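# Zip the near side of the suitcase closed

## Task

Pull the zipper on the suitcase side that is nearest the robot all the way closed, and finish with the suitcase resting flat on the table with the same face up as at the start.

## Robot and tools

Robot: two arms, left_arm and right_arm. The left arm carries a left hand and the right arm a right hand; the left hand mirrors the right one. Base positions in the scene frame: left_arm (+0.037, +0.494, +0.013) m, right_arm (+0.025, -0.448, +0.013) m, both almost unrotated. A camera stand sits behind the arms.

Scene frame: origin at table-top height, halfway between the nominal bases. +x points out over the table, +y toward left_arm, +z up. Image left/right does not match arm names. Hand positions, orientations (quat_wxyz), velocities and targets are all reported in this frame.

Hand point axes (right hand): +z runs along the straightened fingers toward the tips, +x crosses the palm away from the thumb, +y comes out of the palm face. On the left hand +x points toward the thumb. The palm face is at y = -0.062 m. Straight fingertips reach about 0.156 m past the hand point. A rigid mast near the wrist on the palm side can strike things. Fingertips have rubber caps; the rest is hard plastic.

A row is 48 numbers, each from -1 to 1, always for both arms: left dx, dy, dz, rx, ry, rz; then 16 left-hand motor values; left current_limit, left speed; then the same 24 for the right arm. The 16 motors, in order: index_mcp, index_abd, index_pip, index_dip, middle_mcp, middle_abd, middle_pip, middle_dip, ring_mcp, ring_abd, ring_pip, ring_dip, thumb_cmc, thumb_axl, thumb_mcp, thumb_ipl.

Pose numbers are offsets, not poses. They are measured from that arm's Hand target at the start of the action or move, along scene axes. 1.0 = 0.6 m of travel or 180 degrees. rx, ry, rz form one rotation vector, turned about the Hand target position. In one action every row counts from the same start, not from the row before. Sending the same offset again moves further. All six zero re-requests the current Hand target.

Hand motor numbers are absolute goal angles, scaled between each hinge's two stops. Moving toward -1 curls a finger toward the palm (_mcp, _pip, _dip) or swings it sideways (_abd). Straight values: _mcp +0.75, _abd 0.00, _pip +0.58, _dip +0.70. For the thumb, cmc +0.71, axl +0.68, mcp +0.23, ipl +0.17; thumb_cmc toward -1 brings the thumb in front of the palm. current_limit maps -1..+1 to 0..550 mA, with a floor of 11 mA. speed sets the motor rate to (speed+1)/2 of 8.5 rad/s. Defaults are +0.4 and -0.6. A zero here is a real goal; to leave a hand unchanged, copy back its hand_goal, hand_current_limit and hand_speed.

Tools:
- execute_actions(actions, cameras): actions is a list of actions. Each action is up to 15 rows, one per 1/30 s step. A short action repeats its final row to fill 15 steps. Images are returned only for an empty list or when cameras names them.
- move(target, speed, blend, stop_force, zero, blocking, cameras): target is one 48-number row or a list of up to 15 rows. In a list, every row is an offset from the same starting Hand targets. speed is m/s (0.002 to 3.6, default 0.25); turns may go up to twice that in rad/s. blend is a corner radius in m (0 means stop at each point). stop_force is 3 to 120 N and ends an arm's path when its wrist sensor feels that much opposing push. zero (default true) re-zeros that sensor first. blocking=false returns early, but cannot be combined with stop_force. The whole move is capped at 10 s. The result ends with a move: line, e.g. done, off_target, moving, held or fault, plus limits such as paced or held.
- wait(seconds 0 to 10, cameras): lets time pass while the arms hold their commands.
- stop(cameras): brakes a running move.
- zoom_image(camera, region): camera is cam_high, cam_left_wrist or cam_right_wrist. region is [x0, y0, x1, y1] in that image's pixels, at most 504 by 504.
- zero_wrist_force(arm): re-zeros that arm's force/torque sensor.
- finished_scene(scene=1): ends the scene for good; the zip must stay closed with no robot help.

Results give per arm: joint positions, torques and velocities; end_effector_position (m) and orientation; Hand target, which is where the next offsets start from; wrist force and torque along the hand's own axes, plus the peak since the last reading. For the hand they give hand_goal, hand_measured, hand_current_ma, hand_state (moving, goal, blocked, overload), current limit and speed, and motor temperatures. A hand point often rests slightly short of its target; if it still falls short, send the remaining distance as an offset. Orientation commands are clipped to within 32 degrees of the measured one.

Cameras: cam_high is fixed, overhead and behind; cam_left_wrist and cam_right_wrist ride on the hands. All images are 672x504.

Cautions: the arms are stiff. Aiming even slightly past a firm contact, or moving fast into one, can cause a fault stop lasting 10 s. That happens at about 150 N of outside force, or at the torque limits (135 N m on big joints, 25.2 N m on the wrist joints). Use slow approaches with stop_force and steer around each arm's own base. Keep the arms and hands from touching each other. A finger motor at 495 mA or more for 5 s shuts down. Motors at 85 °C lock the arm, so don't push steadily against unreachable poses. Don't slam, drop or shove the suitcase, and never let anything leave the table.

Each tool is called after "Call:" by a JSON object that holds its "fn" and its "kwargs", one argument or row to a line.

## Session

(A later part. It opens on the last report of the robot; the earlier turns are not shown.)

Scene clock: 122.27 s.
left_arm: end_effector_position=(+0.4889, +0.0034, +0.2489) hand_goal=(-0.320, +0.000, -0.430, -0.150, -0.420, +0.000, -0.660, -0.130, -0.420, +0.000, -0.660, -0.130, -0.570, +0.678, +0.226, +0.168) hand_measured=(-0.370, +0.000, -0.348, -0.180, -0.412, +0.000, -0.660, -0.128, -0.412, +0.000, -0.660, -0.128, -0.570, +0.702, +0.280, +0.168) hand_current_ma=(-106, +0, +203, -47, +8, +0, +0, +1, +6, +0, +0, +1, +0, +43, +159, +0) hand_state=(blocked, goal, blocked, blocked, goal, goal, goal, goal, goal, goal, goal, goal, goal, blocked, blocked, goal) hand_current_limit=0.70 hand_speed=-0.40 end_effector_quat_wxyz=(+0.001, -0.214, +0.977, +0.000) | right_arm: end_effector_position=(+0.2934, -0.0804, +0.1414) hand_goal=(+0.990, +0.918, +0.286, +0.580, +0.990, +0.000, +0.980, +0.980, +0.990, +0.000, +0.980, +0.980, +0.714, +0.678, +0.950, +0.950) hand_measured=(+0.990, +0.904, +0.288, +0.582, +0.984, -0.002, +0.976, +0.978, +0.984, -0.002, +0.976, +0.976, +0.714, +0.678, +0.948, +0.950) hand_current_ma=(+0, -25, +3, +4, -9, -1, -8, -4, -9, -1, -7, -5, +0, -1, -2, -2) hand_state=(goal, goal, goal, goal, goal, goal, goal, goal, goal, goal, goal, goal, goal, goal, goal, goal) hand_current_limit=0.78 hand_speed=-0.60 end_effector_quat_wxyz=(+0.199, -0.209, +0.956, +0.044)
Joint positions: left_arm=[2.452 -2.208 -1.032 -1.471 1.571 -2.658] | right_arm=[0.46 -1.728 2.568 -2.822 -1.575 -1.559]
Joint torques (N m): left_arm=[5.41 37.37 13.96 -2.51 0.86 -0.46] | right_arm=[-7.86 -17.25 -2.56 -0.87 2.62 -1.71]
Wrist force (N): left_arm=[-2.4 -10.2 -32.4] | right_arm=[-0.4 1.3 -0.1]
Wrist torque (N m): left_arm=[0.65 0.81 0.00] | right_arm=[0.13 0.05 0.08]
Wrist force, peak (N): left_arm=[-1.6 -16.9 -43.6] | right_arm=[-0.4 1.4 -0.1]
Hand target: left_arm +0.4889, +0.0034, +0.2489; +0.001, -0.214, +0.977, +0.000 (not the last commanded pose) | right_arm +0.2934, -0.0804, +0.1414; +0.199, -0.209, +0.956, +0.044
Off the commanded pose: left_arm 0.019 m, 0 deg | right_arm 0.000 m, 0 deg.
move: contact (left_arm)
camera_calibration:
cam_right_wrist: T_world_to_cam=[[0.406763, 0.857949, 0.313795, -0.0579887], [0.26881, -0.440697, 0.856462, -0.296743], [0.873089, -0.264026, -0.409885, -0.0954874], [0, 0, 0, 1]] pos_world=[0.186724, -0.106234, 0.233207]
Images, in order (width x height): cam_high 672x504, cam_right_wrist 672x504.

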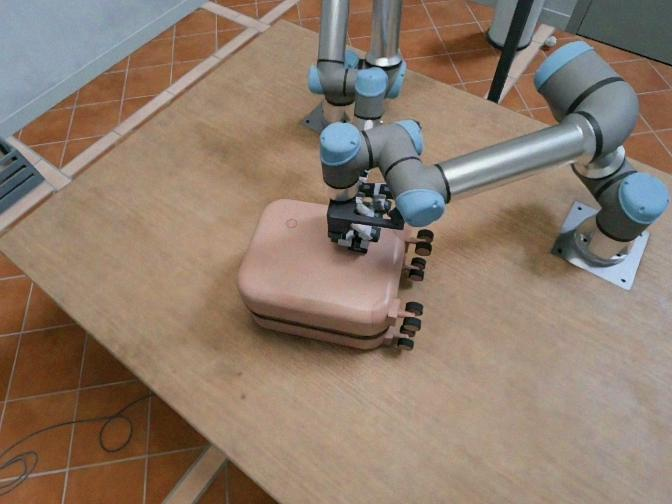

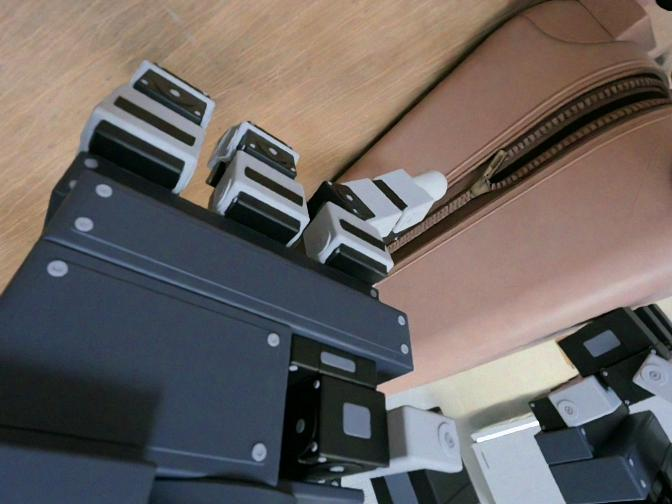

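Call:
{"fn": "move", "kwargs": {
  "target": [
    [0,0,0,0,0,0,-0.32,0,-0.43,-0.15,-0.42,0,-0.66,-0.13,-0.42,0,-0.66,-0.13,-0.571,0.678,0.226,0.168,0.7,-0.4,0,-0.0275,0.0037,0,0,0,0.99,0.917,-0.007,0.58,0.99,0,0.98,0.98,0.99,0,0.98,0.98,0.714,0.678,0.95,0.95,0.78,-0.6],
    [0,0,0,0,0,0,-0.32,0,-0.43,-0.15,-0.42,0,-0.66,-0.13,-0.42,0,-0.66,-0.13,-0.571,0.678,0.226,0.168,0.7,-0.4,0.0663,-0.0275,0.0037,0,0,0,0.99,0.917,-0.007,0.58,0.99,0,0.98,0.98,0.99,0,0.98,0.98,0.714,0.678,0.95,0.95,0.78,-0.6]
  ],
  "speed": 0.06,
  "cameras": ["cam_right_wrist"]
}}

Call:
{"fn": "zoom_image", "kwargs": {
  "camera": "cam_right_wrist",
  "region": [400, 90, 540, 230]
}}

Scene clock: 125.03 s.
left_arm: end_effector_position=(+0.4889, +0.0034, +0.2489) hand_goal=(-0.320, +0.000, -0.430, -0.150, -0.420, +0.000, -0.660, -0.130, -0.420, +0.000, -0.660, -0.130, -0.570, +0.678, +0.226, +0.168) hand_measured=(-0.370, +0.000, -0.348, -0.180, -0.412, +0.000, -0.660, -0.128, -0.412, +0.000, -0.660, -0.128, -0.570, +0.702, +0.280, +0.168) hand_current_ma=(-106, +0, +203, -47, +8, +0, +0, +1, +6, +0, +0, +1, +0, +43, +159, +0) hand_state=(blocked, goal, blocked, blocked, goal, goal, goal, goal, goal, goal, goal, goal, goal, blocked, blocked, goal) hand_current_limit=0.70 hand_speed=-0.40 end_effector_quat_wxyz=(+0.001, -0.214, +0.977, +0.000) | right_arm: end_effector_position=(+0.3331, -0.0969, +0.1437) hand_goal=(+0.990, +0.918, -0.006, +0.580, +0.990, +0.000, +0.980, +0.980, +0.990, +0.000, +0.980, +0.980, +0.714, +0.678, +0.950, +0.950) hand_measured=(+0.990, +0.906, -0.004, +0.582, +0.984, -0.002, +0.976, +0.978, +0.984, -0.002, +0.976, +0.976, +0.714, +0.678, +0.948, +0.950) hand_current_ma=(+0, -22, +3, +4, -9, -1, -8, -4, -9, -1, -7, -5, +0, -1, -2, -2) hand_state=(goal, goal, goal, goal, goal, goal, goal, goal, goal, goal, goal, goal, goal, goal, goal, goal) hand_current_limit=0.78 hand_speed=-0.60 end_effector_quat_wxyz=(+0.199, -0.209, +0.956, +0.044)
Joint positions: left_arm=[2.452 -2.208 -1.032 -1.471 1.571 -2.658] | right_arm=[0.357 -1.689 2.528 -2.82 -1.534 -1.654]
Joint torques (N m): left_arm=[5.69 37.4 13.84 -0.72 0.87 -0.4] | right_arm=[-9.24 -4.31 -29.97 -4.9 2.79 -1.55]
Wrist force (N): left_arm=[-2.4 -10.3 -32.4] | right_arm=[-0.5 1.1 -0.1]
Wrist torque (N m): left_arm=[0.63 0.82 0.01] | right_arm=[0.10 0.06 0.06]
Wrist force, peak (N): left_arm=[-2.3 -10.3 -32.5] | right_arm=[-0.6 1.6 -0.1]
Hand target: left_arm +0.4889, +0.0034, +0.2489; +0.001, -0.214, +0.977, +0.000 | right_arm +0.3332, -0.0969, +0.1437; +0.199, -0.209, +0.956, +0.044
Off the commanded pose: left_arm 0.000 m, 0 deg | right_arm 0.000 m, 0 deg.
move: done
camera_calibration:
cam_right_wrist: T_world_to_cam=[[0.406763, 0.857949, 0.313795, -0.0606621], [0.26881, -0.440697, 0.856462, -0.316629], [0.873089, -0.264026, -0.409885, -0.133475], [0, 0, 0, 1]] pos_world=[0.226324, -0.122734, 0.235507]
Images, in order (width x height): cam_right_wrist 672x504.

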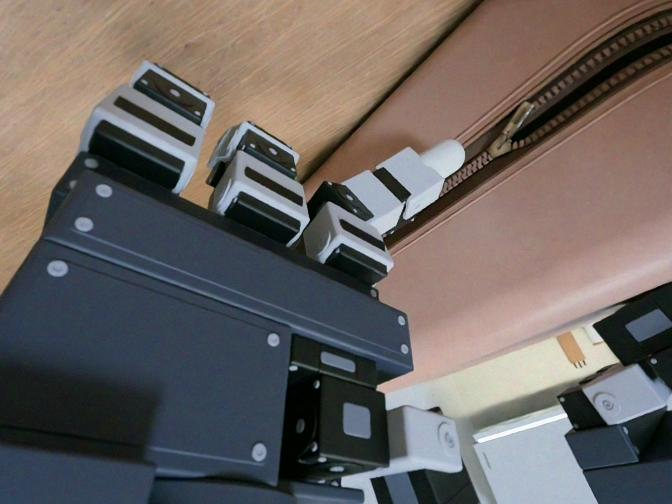

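Scaled by 3.600 from the camera's 672x504 image, which has a finer 960x720 frame.

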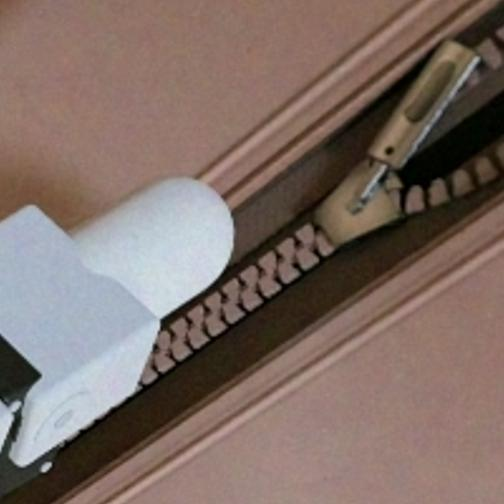

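Call:
{"fn": "move", "kwargs": {
  "target": [0,0,0,0,0,0,-0.32,0,-0.43,-0.15,-0.42,0,-0.66,-0.13,-0.42,0,-0.66,-0.13,-0.571,0.678,0.226,0.168,0.7,-0.4,0.0318,0.0146,0.003,0,0,0,0.99,0.917,-0.007,0.58,0.99,0,0.98,0.98,0.99,0,0.98,0.98,0.714,0.678,0.95,0.95,0.78,-0.6],
  "speed": 0.015,
  "stop_force": 4,
  "cameras": ["cam_right_wrist"]
}}

Call:
{"fn": "zoom_image", "kwargs": {
  "camera": "cam_right_wrist",
  "region": [400, 90, 540, 230]
}}

Scene clock: 127.77 s.
left_arm: end_effector_position=(+0.4889, +0.0034, +0.2489) hand_goal=(-0.320, +0.000, -0.430, -0.150, -0.420, +0.000, -0.660, -0.130, -0.420, +0.000, -0.660, -0.130, -0.570, +0.678, +0.226, +0.168) hand_measured=(-0.370, +0.000, -0.348, -0.180, -0.412, +0.000, -0.660, -0.128, -0.412, +0.000, -0.660, -0.128, -0.570, +0.702, +0.280, +0.168) hand_current_ma=(-106, +0, +203, -47, +8, +0, +0, +1, +6, +0, +0, +1, +0, +43, +159, +0) hand_state=(blocked, goal, blocked, blocked, goal, goal, goal, goal, goal, goal, goal, goal, goal, blocked, blocked, goal) hand_current_limit=0.70 hand_speed=-0.40 end_effector_quat_wxyz=(+0.001, -0.214, +0.977, +0.000) | right_arm: end_effector_position=(+0.3504, -0.0890, +0.1453) hand_goal=(+0.990, +0.918, -0.006, +0.580, +0.990, +0.000, +0.980, +0.980, +0.990, +0.000, +0.980, +0.980, +0.714, +0.678, +0.950, +0.950) hand_measured=(+1.000, +0.904, -0.016, +0.574, +0.984, -0.002, +0.976, +0.978, +0.984, -0.002, +0.976, +0.976, +0.714, +0.678, +0.948, +0.950) hand_current_ma=(+20, -26, -23, -9, -9, -1, -8, -4, -9, -1, -7, -5, +0, -1, -2, -2) hand_state=(goal, goal, goal, goal, goal, goal, goal, goal, goal, goal, goal, goal, goal, goal, goal, goal) hand_current_limit=0.78 hand_speed=-0.60 end_effector_quat_wxyz=(+0.199, -0.209, +0.956, +0.044)
Joint positions: left_arm=[2.452 -2.208 -1.032 -1.471 1.571 -2.658] | right_arm=[0.362 -1.642 2.482 -2.821 -1.536 -1.649]
Joint torques (N m): left_arm=[5.37 37.75 14.11 1.19 0.82 -0.43] | right_arm=[-8.5 -20.35 -3.26 -2.47 2.59 -1.44]
Wrist force (N): left_arm=[-2.4 -10.5 -32.2] | right_arm=[1.0 0.5 -1.1]
Wrist torque (N m): left_arm=[0.61 0.82 0.00] | right_arm=[0.20 0.04 0.11]
Wrist force, peak (N): left_arm=[-2.4 -10.4 -32.5] | right_arm=[3.4 -0.8 -2.5]
Hand target: left_arm +0.4889, +0.0034, +0.2489; +0.001, -0.214, +0.977, +0.000 | right_arm +0.3504, -0.0890, +0.1453; +0.199, -0.209, +0.956, +0.044 (not the last commanded pose)
Off the commanded pose: left_arm 0.000 m, 0 deg | right_arm 0.002 m, 0 deg.
move: contact (right_arm)
camera_calibration:
cam_right_wrist: T_world_to_cam=[[0.406821, 0.857916, 0.313809, -0.0749999], [0.268679, -0.440698, 0.856502, -0.319146], [0.873102, -0.26413, -0.40979, -0.145875], [0, 0, 0, 1]] pos_world=[0.243623, -0.114834, 0.237107]
Images, in order (width x height): cam_right_wrist 672x504.

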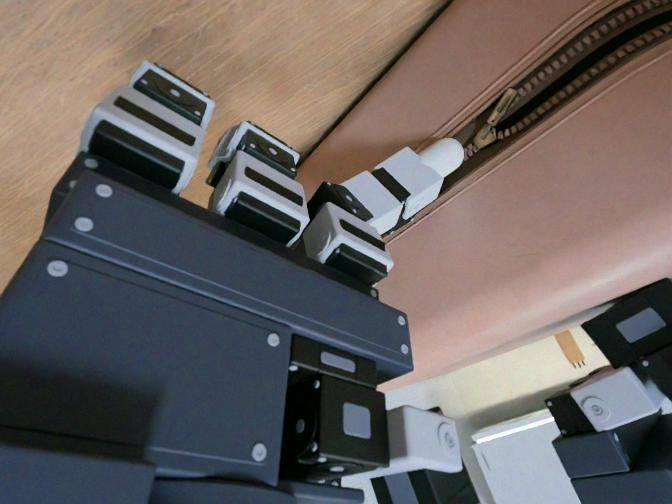

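Scaled by 3.600 from the camera's 672x504 image, which has a finer 960x720 frame.

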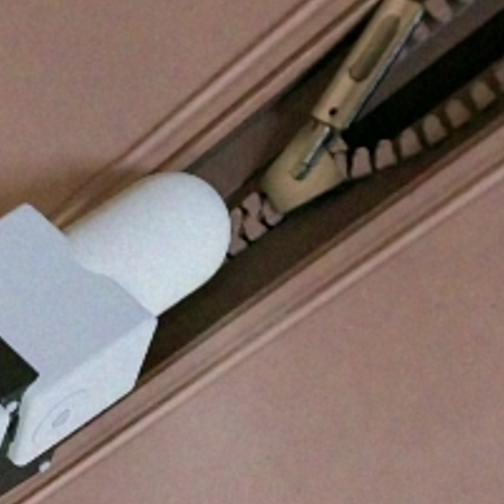

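Call:
{"fn": "move", "kwargs": {
  "target": [0,0,0,0,0,0,-0.32,0,-0.43,-0.15,-0.42,0,-0.66,-0.13,-0.42,0,-0.66,-0.13,-0.571,0.678,0.226,0.168,0.7,-0.4,-0.0111,0.0242,0,0,0,0,0.99,0.917,-0.007,0.58,0.99,0,0.98,0.98,0.99,0,0.98,0.98,0.714,0.678,0.95,0.95,0.78,-0.6],
  "speed": 0.01,
  "stop_force": 25,
  "cameras": ["cam_right_wrist"]
}}

Call:
{"fn": "zoom_image", "kwargs": {
  "camera": "cam_right_wrist",
  "region": [400, 90, 540, 230]
}}

Scene clock: 130.50 s.
left_arm: end_effector_position=(+0.4889, +0.0034, +0.2489) hand_goal=(-0.320, +0.000, -0.430, -0.150, -0.420, +0.000, -0.660, -0.130, -0.420, +0.000, -0.660, -0.130, -0.570, +0.678, +0.226, +0.168) hand_measured=(-0.370, +0.000, -0.348, -0.180, -0.412, +0.000, -0.660, -0.128, -0.412, +0.000, -0.660, -0.128, -0.570, +0.702, +0.280, +0.168) hand_current_ma=(-106, +0, +203, -47, +8, +0, +0, +1, +6, +0, +0, +1, +0, +43, +159, +0) hand_state=(blocked, goal, blocked, blocked, goal, goal, goal, goal, goal, goal, goal, goal, goal, blocked, blocked, goal) hand_current_limit=0.70 hand_speed=-0.40 end_effector_quat_wxyz=(+0.001, -0.214, +0.977, +0.000) | right_arm: end_effector_position=(+0.3437, -0.0745, +0.1453) hand_goal=(+0.990, +0.918, -0.006, +0.580, +0.990, +0.000, +0.980, +0.980, +0.990, +0.000, +0.980, +0.980, +0.714, +0.678, +0.950, +0.950) hand_measured=(+1.000, +0.886, -0.002, +0.578, +0.984, -0.002, +0.976, +0.978, +0.984, -0.002, +0.976, +0.976, +0.714, +0.678, +0.948, +0.950) hand_current_ma=(+21, -76, +5, -2, -9, -1, -8, -4, -9, -1, -7, -5, +0, -1, -2, -2) hand_state=(goal, blocked, goal, goal, goal, goal, goal, goal, goal, goal, goal, goal, goal, goal, goal, goal) hand_current_limit=0.78 hand_speed=-0.60 end_effector_quat_wxyz=(+0.199, -0.209, +0.956, +0.044)
Joint positions: left_arm=[2.452 -2.208 -1.032 -1.471 1.571 -2.658] | right_arm=[0.411 -1.627 2.47 -2.824 -1.556 -1.604]
Joint torques (N m): left_arm=[5.89 37.3 14.22 1.24 0.94 -0.52] | right_arm=[9.3 -7.37 -33.15 -5.88 -1.09 1.57]
Wrist force (N): left_arm=[-2.5 -5.6 -30.7] | right_arm=[6.5 -5.7 -4.6]
Wrist torque (N m): left_arm=[0.66 0.78 0.04] | right_arm=[0.63 0.21 0.81]
Wrist force, peak (N): left_arm=[-2.3 -10.6 -32.5] | right_arm=[7.2 -6.5 -5.1]
Hand target: left_arm +0.4889, +0.0034, +0.2489; +0.001, -0.214, +0.977, +0.000 | right_arm +0.3437, -0.0745, +0.1453; +0.199, -0.209, +0.956, +0.044
Off the commanded pose: left_arm 0.000 m, 0 deg | right_arm 0.000 m, 0 deg.
move: done
camera_calibration:
cam_right_wrist: T_world_to_cam=[[0.406839, 0.857925, 0.313761, -0.0847469], [0.268771, -0.440687, 0.856479, -0.310998], [0.873066, -0.264119, -0.409874, -0.136253], [0, 0, 0, 1]] pos_world=[0.237024, -0.100334, 0.237107]
Images, in order (width x height): cam_right_wrist 672x504.

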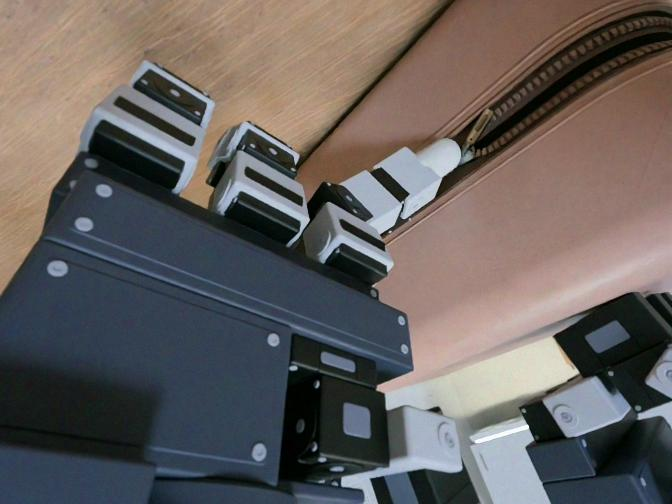

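Scaled by 3.600 from the camera's 672x504 image, which has a finer 960x720 frame.

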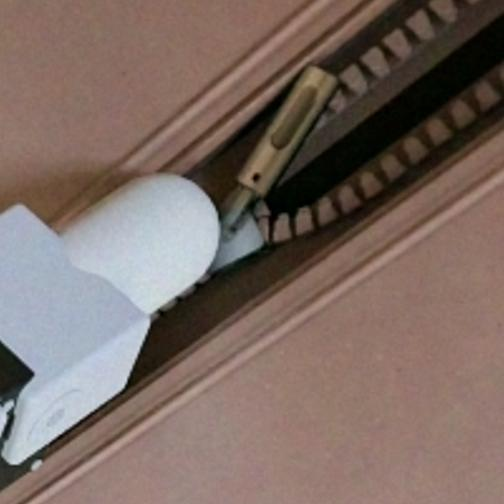

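Call:
{"fn": "move", "kwargs": {
  "target": [0,0,0,0,0,0,-0.32,0,-0.43,-0.15,-0.42,0,-0.66,-0.13,-0.42,0,-0.66,-0.13,-0.571,0.678,0.226,0.168,0.7,-0.4,-0.0056,0.0121,0,0,0,0,0.99,0.917,-0.007,0.58,0.99,0,0.98,0.98,0.99,0,0.98,0.98,0.714,0.678,0.95,0.95,0.78,-0.6],
  "speed": 0.01,
  "stop_force": 25,
  "cameras": ["cam_right_wrist"]
}}

Call:
{"fn": "zoom_image", "kwargs": {
  "camera": "cam_right_wrist",
  "region": [400, 90, 540, 230]
}}

Scene clock: 132.40 s.
left_arm: end_effector_position=(+0.4889, +0.0034, +0.2489) hand_goal=(-0.320, +0.000, -0.430, -0.150, -0.420, +0.000, -0.660, -0.130, -0.420, +0.000, -0.660, -0.130, -0.570, +0.678, +0.226, +0.168) hand_measured=(-0.370, +0.000, -0.348, -0.180, -0.412, +0.000, -0.660, -0.128, -0.412, +0.000, -0.660, -0.128, -0.570, +0.702, +0.280, +0.168) hand_current_ma=(-106, +0, +203, -47, +8, +0, +0, +1, +6, +0, +0, +1, +0, +43, +159, +0) hand_state=(blocked, goal, blocked, blocked, goal, goal, goal, goal, goal, goal, goal, goal, goal, blocked, blocked, goal) hand_current_limit=0.70 hand_speed=-0.40 end_effector_quat_wxyz=(+0.001, -0.214, +0.977, +0.000) | right_arm: end_effector_position=(+0.3404, -0.0672, +0.1453) hand_goal=(+0.990, +0.918, -0.006, +0.580, +0.990, +0.000, +0.980, +0.980, +0.990, +0.000, +0.980, +0.980, +0.714, +0.678, +0.950, +0.950) hand_measured=(+1.000, +0.850, -0.002, +0.582, +0.984, -0.002, +0.976, +0.978, +0.984, -0.002, +0.976, +0.976, +0.714, +0.678, +0.948, +0.950) hand_current_ma=(+22, -189, +8, +1, -9, -1, -8, -4, -9, -1, -7, -5, +0, -1, -2, -2) hand_state=(goal, blocked, goal, goal, goal, goal, goal, goal, goal, goal, goal, goal, goal, goal, goal, goal) hand_current_limit=0.78 hand_speed=-0.60 end_effector_quat_wxyz=(+0.199, -0.209, +0.956, +0.044)
Joint positions: left_arm=[2.452 -2.208 -1.032 -1.471 1.571 -2.658] | right_arm=[0.435 -1.62 2.463 -2.825 -1.566 -1.582]
Joint torques (N m): left_arm=[5.3 37.35 13.45 1.11 0.78 -0.49] | right_arm=[9 -9 -32.43 -6.53 -1.46 1.79]
Wrist force (N): left_arm=[-2.5 -6.4 -31.2] | right_arm=[5.8 -4.1 -1.6]
Wrist torque (N m): left_arm=[0.64 0.77 0.04] | right_arm=[0.44 0.43 0.68]
Wrist force, peak (N): left_arm=[-2.3 -6.3 -31.3] | right_arm=[8.3 -8.5 -6.4]
Hand target: left_arm +0.4889, +0.0034, +0.2489; +0.001, -0.214, +0.977, +0.000 | right_arm +0.3404, -0.0672, +0.1453; +0.199, -0.209, +0.956, +0.044
Off the commanded pose: left_arm 0.000 m, 0 deg | right_arm 0.000 m, 0 deg.
move: done
camera_calibration:
cam_right_wrist: T_world_to_cam=[[0.406839, 0.857925, 0.313761, -0.0896265], [0.268771, -0.440687, 0.856479, -0.306867], [0.873066, -0.264119, -0.409874, -0.131357], [0, 0, 0, 1]] pos_world=[0.233624, -0.0930335, 0.237107]
Images, in order (width x height): cam_right_wrist 672x504.

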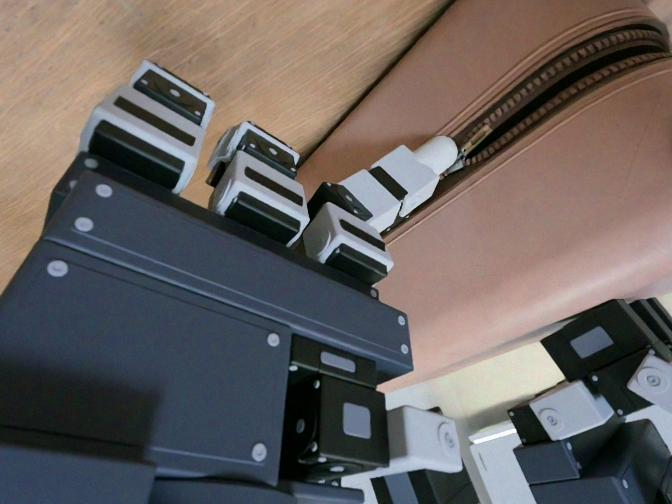

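Scaled by 3.600 from the camera's 672x504 image, which has a finer 960x720 frame.

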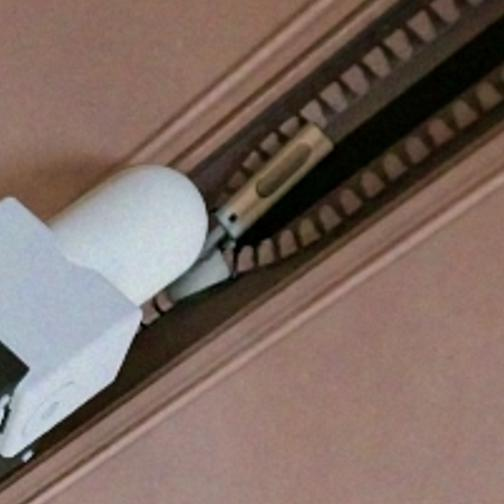

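Call:
{"fn": "move", "kwargs": {
  "target": [
    [0,0,0,0,0,0,-0.32,0,-0.43,-0.15,-0.42,0,-0.66,-0.13,-0.42,0,-0.66,-0.13,-0.571,0.678,0.226,0.168,0.7,-0.4,-0.0182,-0.0083,0,0,0,0,0.99,0.917,-0.007,0.58,0.99,0,0.98,0.98,0.99,0,0.98,0.98,0.714,0.678,0.95,0.95,0.78,-0.6],
    [0,0,0,0,0,0,-0.32,0,-0.43,-0.15,-0.42,0,-0.66,-0.13,-0.42,0,-0.66,-0.13,-0.571,0.678,0.226,0.168,0.7,-0.4,-0.0057,-0.0357,-0.005,0,0,0,0.99,1.0,-0.007,0.58,0.99,0,0.98,0.98,0.99,0,0.98,0.98,0.714,0.678,0.95,0.95,0.78,-0.6],
    [0,0,0,0,0,0,-0.32,0,-0.43,-0.15,-0.42,0,-0.66,-0.13,-0.42,0,-0.66,-0.13,-0.571,0.678,0.226,0.168,0.7,-0.4,0.0117,-0.0277,-0.005,0,0,0,0.99,1.0,-0.007,0.58,0.99,0,0.98,0.98,0.99,0,0.98,0.98,0.714,0.678,0.95,0.95,0.78,-0.6]
  ],
  "speed": 0.04,
  "cameras": ["cam_right_wrist"]
}}

Call:
{"fn": "zoom_image", "kwargs": {
  "camera": "cam_right_wrist",
  "region": [400, 90, 540, 230]
}}

Scene clock: 136.00 s.
left_arm: end_effector_position=(+0.4889, +0.0034, +0.2489) hand_goal=(-0.320, +0.000, -0.430, -0.150, -0.420, +0.000, -0.660, -0.130, -0.420, +0.000, -0.660, -0.130, -0.570, +0.678, +0.226, +0.168) hand_measured=(-0.370, +0.000, -0.348, -0.180, -0.412, +0.000, -0.660, -0.128, -0.412, +0.000, -0.660, -0.128, -0.570, +0.702, +0.280, +0.168) hand_current_ma=(-106, +0, +203, -47, +8, +0, +0, +1, +6, +0, +0, +1, +0, +43, +159, +0) hand_state=(blocked, goal, blocked, blocked, goal, goal, goal, goal, goal, goal, goal, goal, goal, blocked, blocked, goal) hand_current_limit=0.70 hand_speed=-0.40 end_effector_quat_wxyz=(+0.001, -0.214, +0.977, +0.000) | right_arm: end_effector_position=(+0.3473, -0.0839, +0.1423) hand_goal=(+0.990, +1.000, -0.006, +0.580, +0.990, +0.000, +0.980, +0.980, +0.990, +0.000, +0.980, +0.980, +0.714, +0.678, +0.950, +0.950) hand_measured=(+1.000, +0.994, -0.014, +0.576, +0.984, -0.002, +0.976, +0.978, +0.984, -0.002, +0.976, +0.976, +0.714, +0.678, +0.948, +0.950) hand_current_ma=(+20, -10, -18, -7, -9, -1, -8, -4, -9, -1, -7, -5, +0, -1, -2, -2) hand_state=(goal, goal, goal, goal, goal, goal, goal, goal, goal, goal, goal, goal, goal, goal, goal, goal) hand_current_limit=0.78 hand_speed=-0.60 end_effector_quat_wxyz=(+0.199, -0.209, +0.956, +0.044)
Joint positions: left_arm=[2.452 -2.208 -1.032 -1.471 1.571 -2.658] | right_arm=[0.38 -1.63 2.483 -2.835 -1.544 -1.632]
Joint torques (N m): left_arm=[4.68 37.39 13.37 1.23 0.87 -0.53] | right_arm=[8.11 -6.76 -30.1 -5.2 -1.98 1.81]
Wrist force (N): left_arm=[-2.4 -6.0 -30.8] | right_arm=[4.2 -2.0 -3.7]
Wrist torque (N m): left_arm=[0.64 0.75 0.06] | right_arm=[0.42 0.05 0.45]
Wrist force, peak (N): left_arm=[-2.7 -6.7 -31.7] | right_arm=[5.9 -4.3 -1.7]
Hand target: left_arm +0.4889, +0.0034, +0.2489; +0.001, -0.214, +0.977, +0.000 | right_arm +0.3474, -0.0838, +0.1423; +0.199, -0.209, +0.956, +0.044
Off the commanded pose: left_arm 0.000 m, 0 deg | right_arm 0.000 m, 0 deg.
move: done
camera_calibration:
cam_right_wrist: T_world_to_cam=[[0.406839, 0.857925, 0.313761, -0.0772057], [0.268771, -0.440687, 0.856479, -0.313539], [0.873066, -0.264119, -0.409874, -0.143109], [0, 0, 0, 1]] pos_world=[0.240624, -0.109734, 0.234107]
Images, in order (width x height): cam_right_wrist 672x504.

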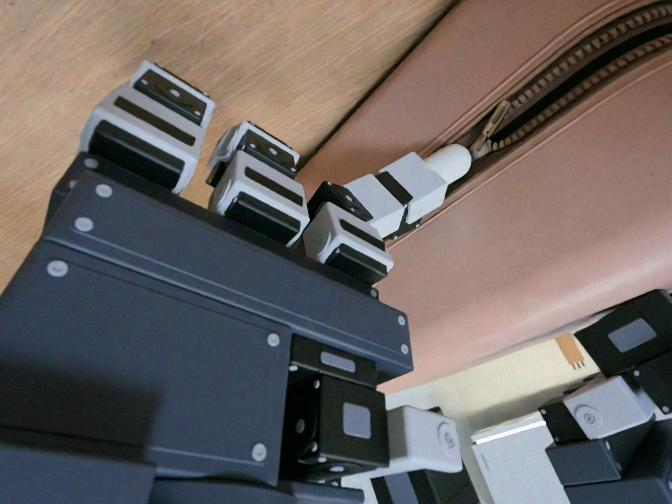

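Scaled by 3.600 from the camera's 672x504 image, which has a finer 960x720 frame.

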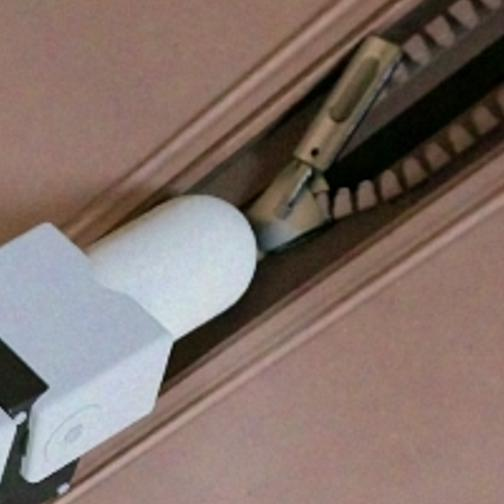

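Call:
{"fn": "execute_actions", "kwargs": {
  "actions": []
}}

Call:
{"fn": "zoom_image", "kwargs": {
  "camera": "cam_right_wrist",
  "region": [380, 70, 580, 250]
}}

Scene clock: 136.50 s.
left_arm: end_effector_position=(+0.4889, +0.0034, +0.2489) hand_goal=(-0.320, +0.000, -0.430, -0.150, -0.420, +0.000, -0.660, -0.130, -0.420, +0.000, -0.660, -0.130, -0.570, +0.678, +0.226, +0.168) hand_measured=(-0.370, +0.000, -0.348, -0.180, -0.412, +0.000, -0.660, -0.128, -0.412, +0.000, -0.660, -0.128, -0.570, +0.702, +0.280, +0.168) hand_current_ma=(-106, +0, +203, -47, +8, +0, +0, +1, +6, +0, +0, +1, +0, +43, +159, +0) hand_state=(blocked, goal, blocked, blocked, goal, goal, goal, goal, goal, goal, goal, goal, goal, blocked, blocked, goal) hand_current_limit=0.70 hand_speed=-0.40 end_effector_quat_wxyz=(+0.001, -0.214, +0.977, +0.000) | right_arm: end_effector_position=(+0.3474, -0.0838, +0.1423) hand_goal=(+0.990, +1.000, -0.006, +0.580, +0.990, +0.000, +0.980, +0.980, +0.990, +0.000, +0.980, +0.980, +0.714, +0.678, +0.950, +0.950) hand_measured=(+1.000, +0.994, -0.016, +0.574, +0.984, -0.002, +0.976, +0.978, +0.984, -0.002, +0.976, +0.976, +0.714, +0.678, +0.948, +0.950) hand_current_ma=(+20, -10, -22, -9, -9, -1, -8, -4, -9, -1, -7, -5, +0, -1, -2, -2) hand_state=(goal, goal, goal, goal, goal, goal, goal, goal, goal, goal, goal, goal, goal, goal, goal, goal) hand_current_limit=0.78 hand_speed=-0.60 end_effector_quat_wxyz=(+0.199, -0.209, +0.956, +0.044)
Joint positions: left_arm=[2.452 -2.208 -1.032 -1.471 1.571 -2.658] | right_arm=[0.38 -1.629 2.483 -2.835 -1.544 -1.632]
Joint velocities: within noise
Joint torques (N m): left_arm=[4.69 37.14 13.57 1.26 0.82 -0.65] | right_arm=[7.31 -5.94 -31.01 -5.55 -1.63 1.93]
Motor temperatures (°C): left_arm=[28 23 22 36 26 31] | right_arm=[23 28 26 33 28 34]
Wrist force (N): left_arm=[-2.4 -5.9 -31.0] | right_arm=[3.8 -1.4 -3.0]
Wrist torque (N m): left_arm=[0.66 0.76 0.05] | right_arm=[0.37 0.10 0.38]
Wrist force, peak (N): left_arm=[-2.5 -6.0 -31.1] | right_arm=[4.5 -2.5 -4.1]
Hand target: left_arm +0.4889, +0.0034, +0.2489; +0.001, -0.214, +0.977, +0.000 | right_arm +0.3474, -0.0838, +0.1423; +0.199, -0.209, +0.956, +0.044
Off the commanded pose: left_arm 0.000 m, 0 deg | right_arm 0.000 m, 0 deg.
camera_calibration:
cam_left_wrist: T_world_to_cam=[[0.967359, -0.245335, -0.0634538, -0.484507], [-0.110994, -0.635313, 0.764237, -0.193907], [-0.227807, -0.732249, -0.641806, 0.394007], [0, 0, 0, 1]] pos_world=[0.536927, 0.0464526, 0.370323]
cam_right_wrist: T_world_to_cam=[[0.406849, 0.857908, 0.313797, -0.0772182], [0.268755, -0.440722, 0.856467, -0.313536], [0.873066, -0.264118, -0.409874, -0.143109], [0, 0, 0, 1]] pos_world=[0.240624, -0.109734, 0.234107]

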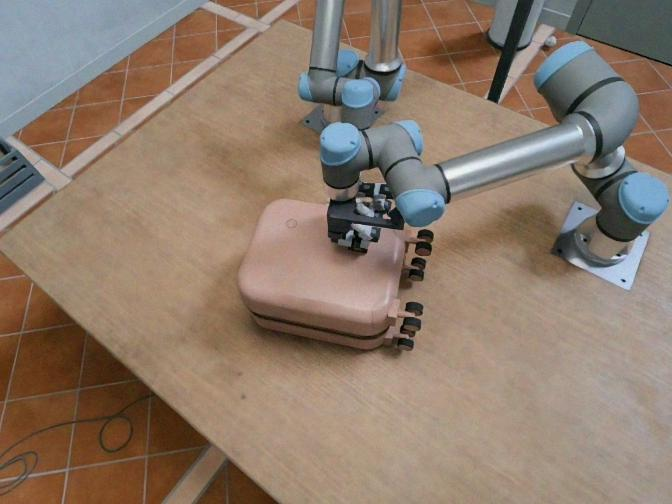

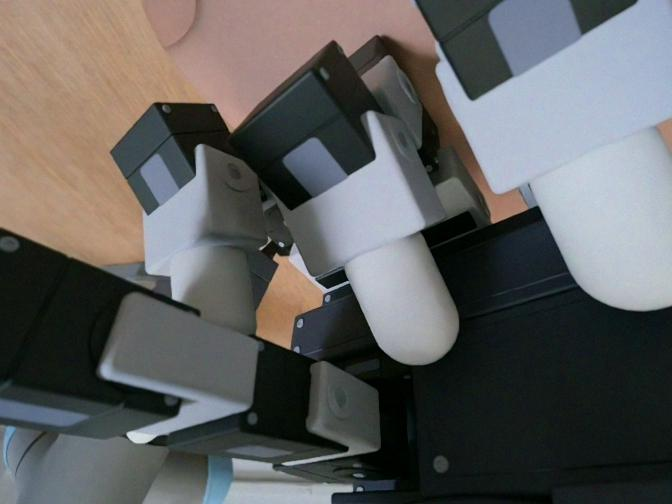

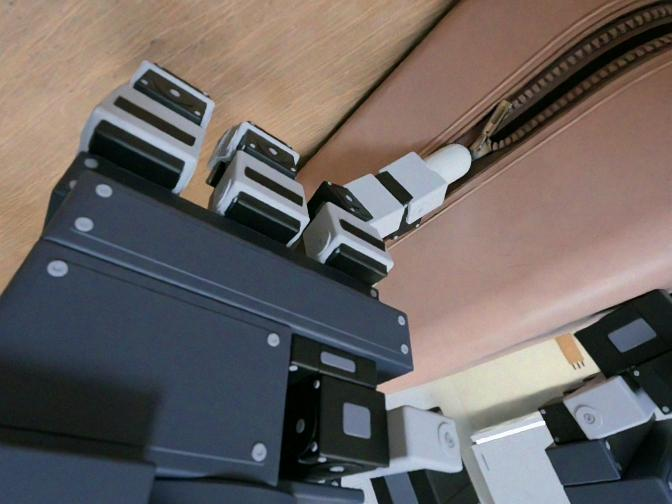

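Scaled by 2.520 from the camera's 672x504 image, which has a finer 960x720 frame.

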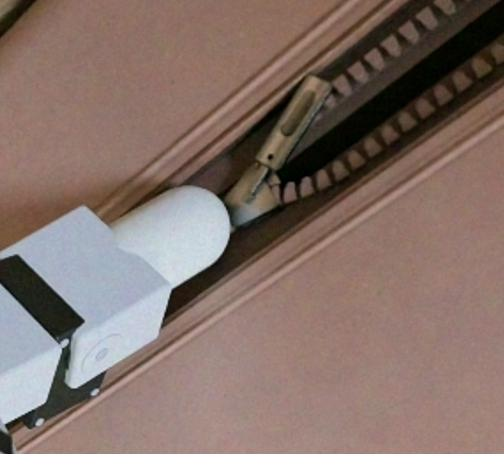

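Call:
{"fn": "move", "kwargs": {
  "target": [0,0,0,0,0,0,-0.32,0,-0.43,-0.15,-0.42,0,-0.66,-0.13,-0.42,0,-0.66,-0.13,-0.571,0.678,0.226,0.168,0.7,-0.4,-0.0139,0.0303,0,0,0,0,0.99,1.0,-0.007,0.58,0.99,0,0.98,0.98,0.99,0,0.98,0.98,0.714,0.678,0.95,0.95,0.78,-0.6],
  "speed": 0.02,
  "stop_force": 30,
  "cameras": ["cam_right_wrist"]
}}

Call:
{"fn": "zoom_image", "kwargs": {
  "camera": "cam_right_wrist",
  "region": [380, 70, 580, 250]
}}

Scene clock: 138.63 s.
left_arm: end_effector_position=(+0.4889, +0.0034, +0.2489) hand_goal=(-0.320, +0.000, -0.430, -0.150, -0.420, +0.000, -0.660, -0.130, -0.420, +0.000, -0.660, -0.130, -0.570, +0.678, +0.226, +0.168) hand_measured=(-0.370, +0.000, -0.348, -0.180, -0.412, +0.000, -0.660, -0.128, -0.412, +0.000, -0.660, -0.128, -0.570, +0.702, +0.280, +0.168) hand_current_ma=(-108, +0, +203, -47, +8, +0, +0, +1, +6, +0, +0, +1, +0, +43, +159, +0) hand_state=(blocked, goal, blocked, blocked, goal, goal, goal, goal, goal, goal, goal, goal, goal, blocked, blocked, goal) hand_current_limit=0.70 hand_speed=-0.40 end_effector_quat_wxyz=(+0.001, -0.214, +0.977, +0.000) | right_arm: end_effector_position=(+0.3390, -0.0657, +0.1423) hand_goal=(+0.990, +1.000, -0.006, +0.580, +0.990, +0.000, +0.980, +0.980, +0.990, +0.000, +0.980, +0.980, +0.714, +0.678, +0.950, +0.950) hand_measured=(+1.000, +0.956, +0.034, +0.600, +0.984, -0.002, +0.976, +0.978, +0.984, -0.002, +0.976, +0.976, +0.714, +0.678, +0.948, +0.950) hand_current_ma=(+24, -109, +119, +46, -9, -1, -8, -4, -9, -1, -7, -5, +0, -1, -2, -2) hand_state=(goal, blocked, blocked, goal, goal, goal, goal, goal, goal, goal, goal, goal, goal, goal, goal, goal) hand_current_limit=0.78 hand_speed=-0.60 end_effector_quat_wxyz=(+0.199, -0.209, +0.956, +0.044)
Joint positions: left_arm=[2.452 -2.208 -1.032 -1.471 1.571 -2.658] | right_arm=[0.441 -1.611 2.466 -2.838 -1.568 -1.576]
Joint torques (N m): left_arm=[-13.54 37.5 13.63 1.22 -3.31 -0.57] | right_arm=[11.25 -7.25 -36.16 -6.82 1.15 0.82]
Wrist force (N): left_arm=[-8.2 9.6 -25.2] | right_arm=[14.1 -15.2 -10.7]
Wrist torque (N m): left_arm=[0.69 0.45 0.00] | right_arm=[1.29 0.17 1.94]
Wrist force, peak (N): left_arm=[-2.8 -6.1 -31.1] | right_arm=[15.3 -15.3 -11.9]
Hand target: left_arm +0.4889, +0.0034, +0.2489; +0.001, -0.214, +0.977, +0.000 | right_arm +0.3390, -0.0657, +0.1423; +0.199, -0.209, +0.956, +0.044
Off the commanded pose: left_arm 0.000 m, 0 deg | right_arm 0.000 m, 0 deg.
move: done
camera_calibration:
cam_right_wrist: T_world_to_cam=[[0.406839, 0.857925, 0.313761, -0.0894432], [0.268771, -0.440687, 0.856479, -0.303288], [0.873066, -0.264119, -0.409874, -0.131055], [0, 0, 0, 1]] pos_world=[0.232324, -0.0915335, 0.234107]
Images, in order (width x height): cam_right_wrist 672x504.

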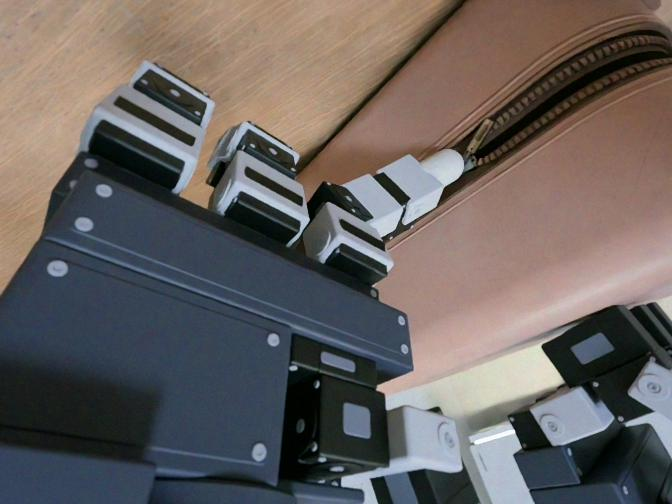

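Scaled by 2.520 from the camera's 672x504 image, which has a finer 960x720 frame.

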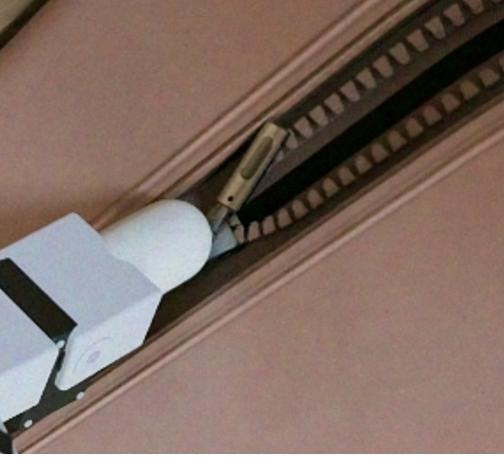

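Call:
{"fn": "execute_actions", "kwargs": {
  "actions": []
}}

Call:
{"fn": "zoom_image", "kwargs": {
  "camera": "cam_right_wrist",
  "region": [400, 0, 672, 200]
}}

Call:
{"fn": "zoom_image", "kwargs": {
  "camera": "cam_high",
  "region": [220, 180, 440, 360]
}}

Scene clock: 138.77 s.
left_arm: end_effector_position=(+0.4889, +0.0034, +0.2489) hand_goal=(-0.320, +0.000, -0.430, -0.150, -0.420, +0.000, -0.660, -0.130, -0.420, +0.000, -0.660, -0.130, -0.570, +0.678, +0.226, +0.168) hand_measured=(-0.370, +0.000, -0.348, -0.180, -0.412, +0.000, -0.660, -0.128, -0.412, +0.000, -0.660, -0.128, -0.570, +0.702, +0.280, +0.168) hand_current_ma=(-108, +0, +203, -47, +8, +0, +0, +1, +6, +0, +0, +1, +0, +43, +159, +0) hand_state=(blocked, goal, blocked, blocked, goal, goal, goal, goal, goal, goal, goal, goal, goal, blocked, blocked, goal) hand_current_limit=0.70 hand_speed=-0.40 end_effector_quat_wxyz=(+0.001, -0.214, +0.977, +0.000) | right_arm: end_effector_position=(+0.3390, -0.0657, +0.1423) hand_goal=(+0.990, +1.000, -0.006, +0.580, +0.990, +0.000, +0.980, +0.980, +0.990, +0.000, +0.980, +0.980, +0.714, +0.678, +0.950, +0.950) hand_measured=(+1.000, +0.956, +0.034, +0.600, +0.984, -0.002, +0.976, +0.978, +0.984, -0.002, +0.976, +0.976, +0.714, +0.678, +0.948, +0.950) hand_current_ma=(+24, -109, +119, +46, -9, -1, -8, -4, -9, -1, -7, -5, +0, -1, -2, -2) hand_state=(goal, blocked, blocked, goal, goal, goal, goal, goal, goal, goal, goal, goal, goal, goal, goal, goal) hand_current_limit=0.78 hand_speed=-0.60 end_effector_quat_wxyz=(+0.199, -0.209, +0.956, +0.044)
Joint positions: left_arm=[2.452 -2.208 -1.032 -1.471 1.571 -2.658] | right_arm=[0.441 -1.611 2.466 -2.838 -1.568 -1.576]
Joint velocities: within noise
Joint torques (N m): left_arm=[-13.66 37.37 14.18 1.13 -3.39 -0.61] | right_arm=[11.11 -8.34 -35.31 -6.94 1.17 0.91]
Motor temperatures (°C): left_arm=[28 23 22 36 26 31] | right_arm=[23 28 26 33 28 34]
Wrist force (N): left_arm=[-8.2 9.3 -25.1] | right_arm=[14.0 -15.2 -11.0]
Wrist torque (N m): left_arm=[0.64 0.43 0.01] | right_arm=[1.32 0.18 1.94]
Wrist force, peak (N): left_arm=[-8.4 9.4 -25.1] | right_arm=[14.1 -15.3 -10.9]
Hand target: left_arm +0.4889, +0.0034, +0.2489; +0.001, -0.214, +0.977, +0.000 | right_arm +0.3390, -0.0657, +0.1423; +0.199, -0.209, +0.956, +0.044
Off the commanded pose: left_arm 0.000 m, 0 deg | right_arm 0.000 m, 0 deg.
camera_calibration:
cam_left_wrist: T_world_to_cam=[[0.967359, -0.245335, -0.0634538, -0.484507], [-0.110994, -0.635313, 0.764237, -0.193907], [-0.227807, -0.732249, -0.641806, 0.394007], [0, 0, 0, 1]] pos_world=[0.536927, 0.0464526, 0.370323]
cam_right_wrist: T_world_to_cam=[[0.406839, 0.857925, 0.313761, -0.0894432], [0.268771, -0.440687, 0.856479, -0.303288], [0.873066, -0.264119, -0.409874, -0.131055], [0, 0, 0, 1]] pos_world=[0.232324, -0.0915335, 0.234107]

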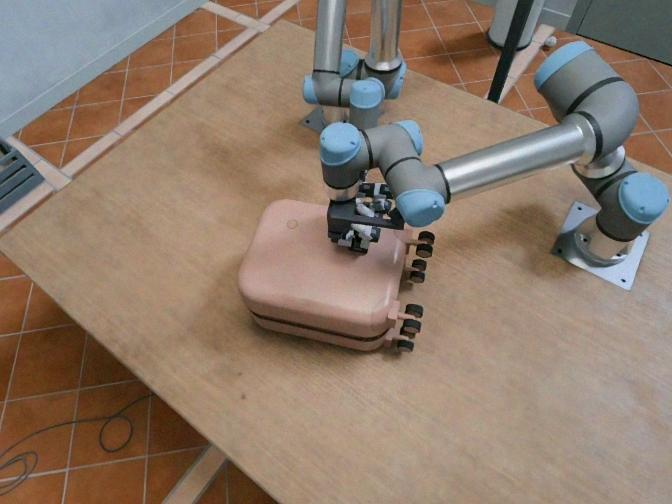

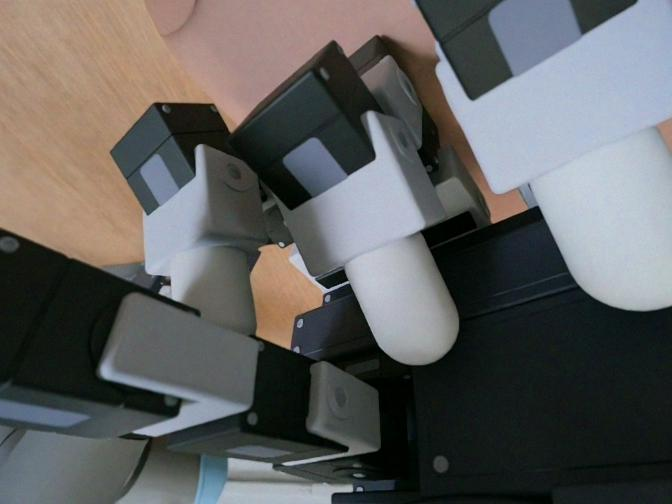

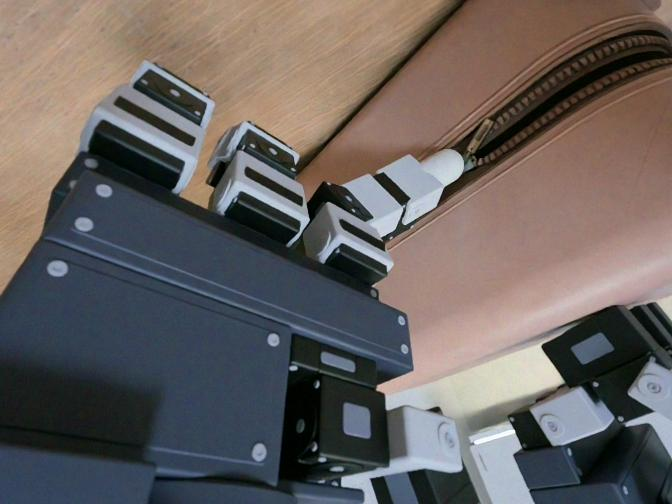

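Scaled by 1.853 from the camera's 672x504 image, which has a finer 960x720 frame.

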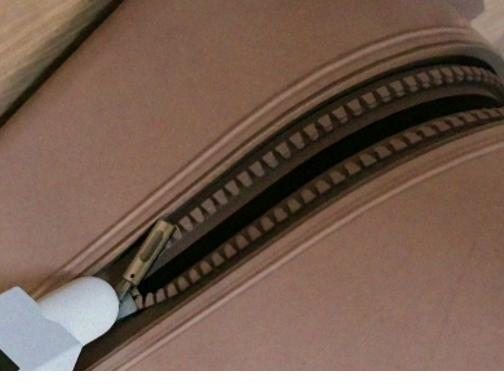

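Scaled by 2.291 from the camera's 672x504 image, which has a finer 960x720 frame.

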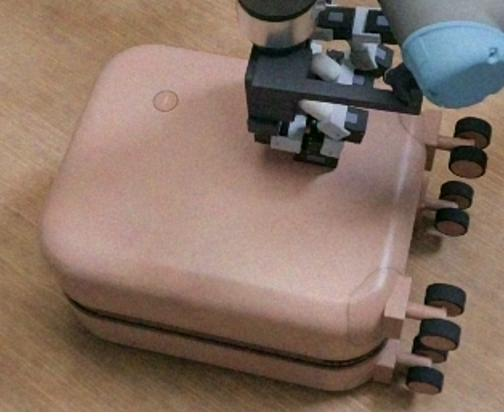

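Call:
{"fn": "move", "kwargs": {
  "target": [0,0,0,0,0,0,-0.32,0,-0.43,-0.15,-0.42,0,-0.66,-0.13,-0.42,0,-0.66,-0.13,-0.571,0.678,0.226,0.168,0.7,-0.4,-0.0139,0.0303,0.004,0,0,0,0.99,1.0,-0.007,0.58,0.99,0,0.98,0.98,0.99,0,0.98,0.98,0.714,0.678,0.95,0.95,0.78,-0.6],
  "speed": 0.02,
  "stop_force": 30,
  "cameras": ["cam_right_wrist","cam_high"]
}}

Call:
{"fn": "zoom_image", "kwargs": {
  "camera": "cam_right_wrist",
  "region": [380, 70, 580, 250]
}}

Scene clock: 141.03 s.
left_arm: end_effector_position=(+0.4889, +0.0034, +0.2489) hand_goal=(-0.320, +0.000, -0.430, -0.150, -0.420, +0.000, -0.660, -0.130, -0.420, +0.000, -0.660, -0.130, -0.570, +0.678, +0.226, +0.168) hand_measured=(-0.370, +0.000, -0.348, -0.180, -0.412, +0.000, -0.660, -0.128, -0.412, +0.000, -0.660, -0.128, -0.570, +0.702, +0.280, +0.168) hand_current_ma=(-108, +0, +203, -47, +8, +0, +0, +1, +6, +0, +0, +1, +0, +43, +159, +0) hand_state=(blocked, goal, blocked, blocked, goal, goal, goal, goal, goal, goal, goal, goal, goal, blocked, blocked, goal) hand_current_limit=0.70 hand_speed=-0.40 end_effector_quat_wxyz=(+0.001, -0.214, +0.977, +0.000) | right_arm: end_effector_position=(+0.3307, -0.0475, +0.1447) hand_goal=(+0.990, +1.000, -0.006, +0.580, +0.990, +0.000, +0.980, +0.980, +0.990, +0.000, +0.980, +0.980, +0.714, +0.678, +0.950, +0.950) hand_measured=(+0.990, +0.988, -0.006, +0.582, +0.984, -0.002, +0.976, +0.978, +0.984, -0.002, +0.976, +0.976, +0.714, +0.678, +0.948, +0.950) hand_current_ma=(+1, -23, +0, +2, -9, -1, -8, -4, -9, -1, -7, -5, +0, -1, -2, -2) hand_state=(goal, goal, goal, goal, goal, goal, goal, goal, goal, goal, goal, goal, goal, goal, goal, goal) hand_current_limit=0.78 hand_speed=-0.60 end_effector_quat_wxyz=(+0.199, -0.209, +0.956, +0.044)
Joint positions: left_arm=[2.452 -2.208 -1.032 -1.471 1.571 -2.658] | right_arm=[0.5 -1.597 2.444 -2.828 -1.592 -1.522]
Joint torques (N m): left_arm=[-13.59 37.23 13.42 1.21 -3.33 -0.61] | right_arm=[7.33 -8.44 -28.43 -1.04 -2.86 1.98]
Wrist force (N): left_arm=[-8.9 7.5 -26.7] | right_arm=[0.1 0.8 0.0]
Wrist torque (N m): left_arm=[0.66 0.47 -0.03] | right_arm=[0.08 -0.02 0.04]
Wrist force, peak (N): left_arm=[-8.9 7.6 -27.2] | right_arm=[14.5 -15.3 -10.8]
Hand target: left_arm +0.4889, +0.0034, +0.2489; +0.001, -0.214, +0.977, +0.000 | right_arm +0.3307, -0.0475, +0.1447; +0.199, -0.209, +0.956, +0.044
Off the commanded pose: left_arm 0.000 m, 0 deg | right_arm 0.000 m, 0 deg.
move: done
camera_calibration:
cam_right_wrist: T_world_to_cam=[[0.406839, 0.857925, 0.313761, -0.102434], [0.268771, -0.440687, 0.856479, -0.295092], [0.873066, -0.264119, -0.409874, -0.118018], [0, 0, 0, 1]] pos_world=[0.224024, -0.0733335, 0.236507]
Images, in order (width x height): cam_high 672x504, cam_right_wrist 672x504.

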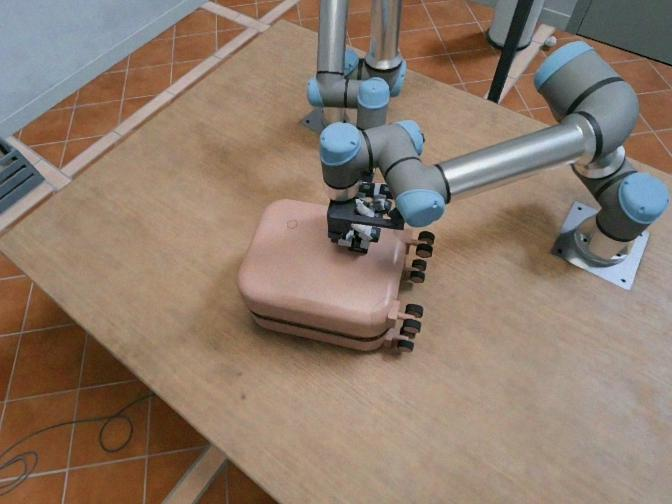

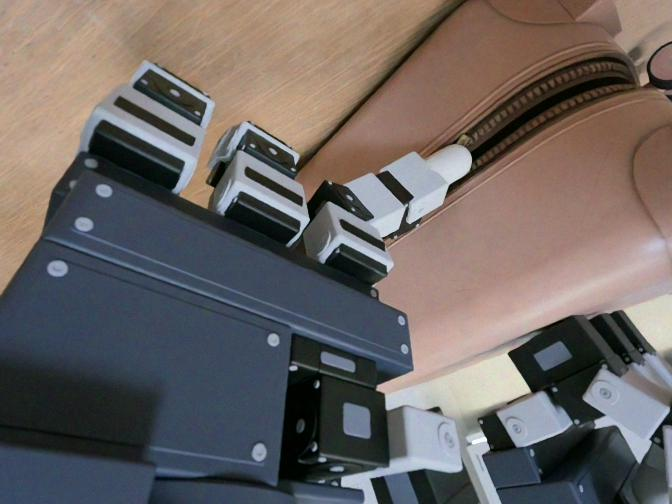

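Scaled by 2.520 from the camera's 672x504 image, which has a finer 960x720 frame.

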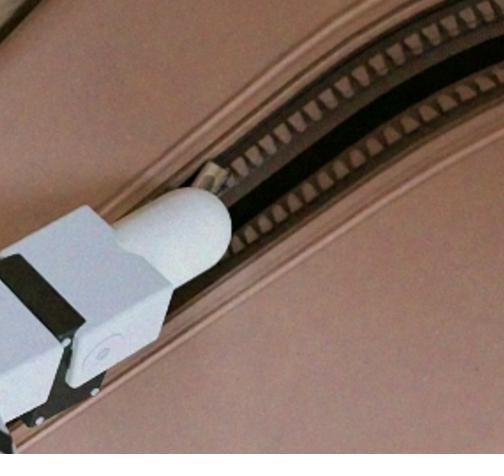

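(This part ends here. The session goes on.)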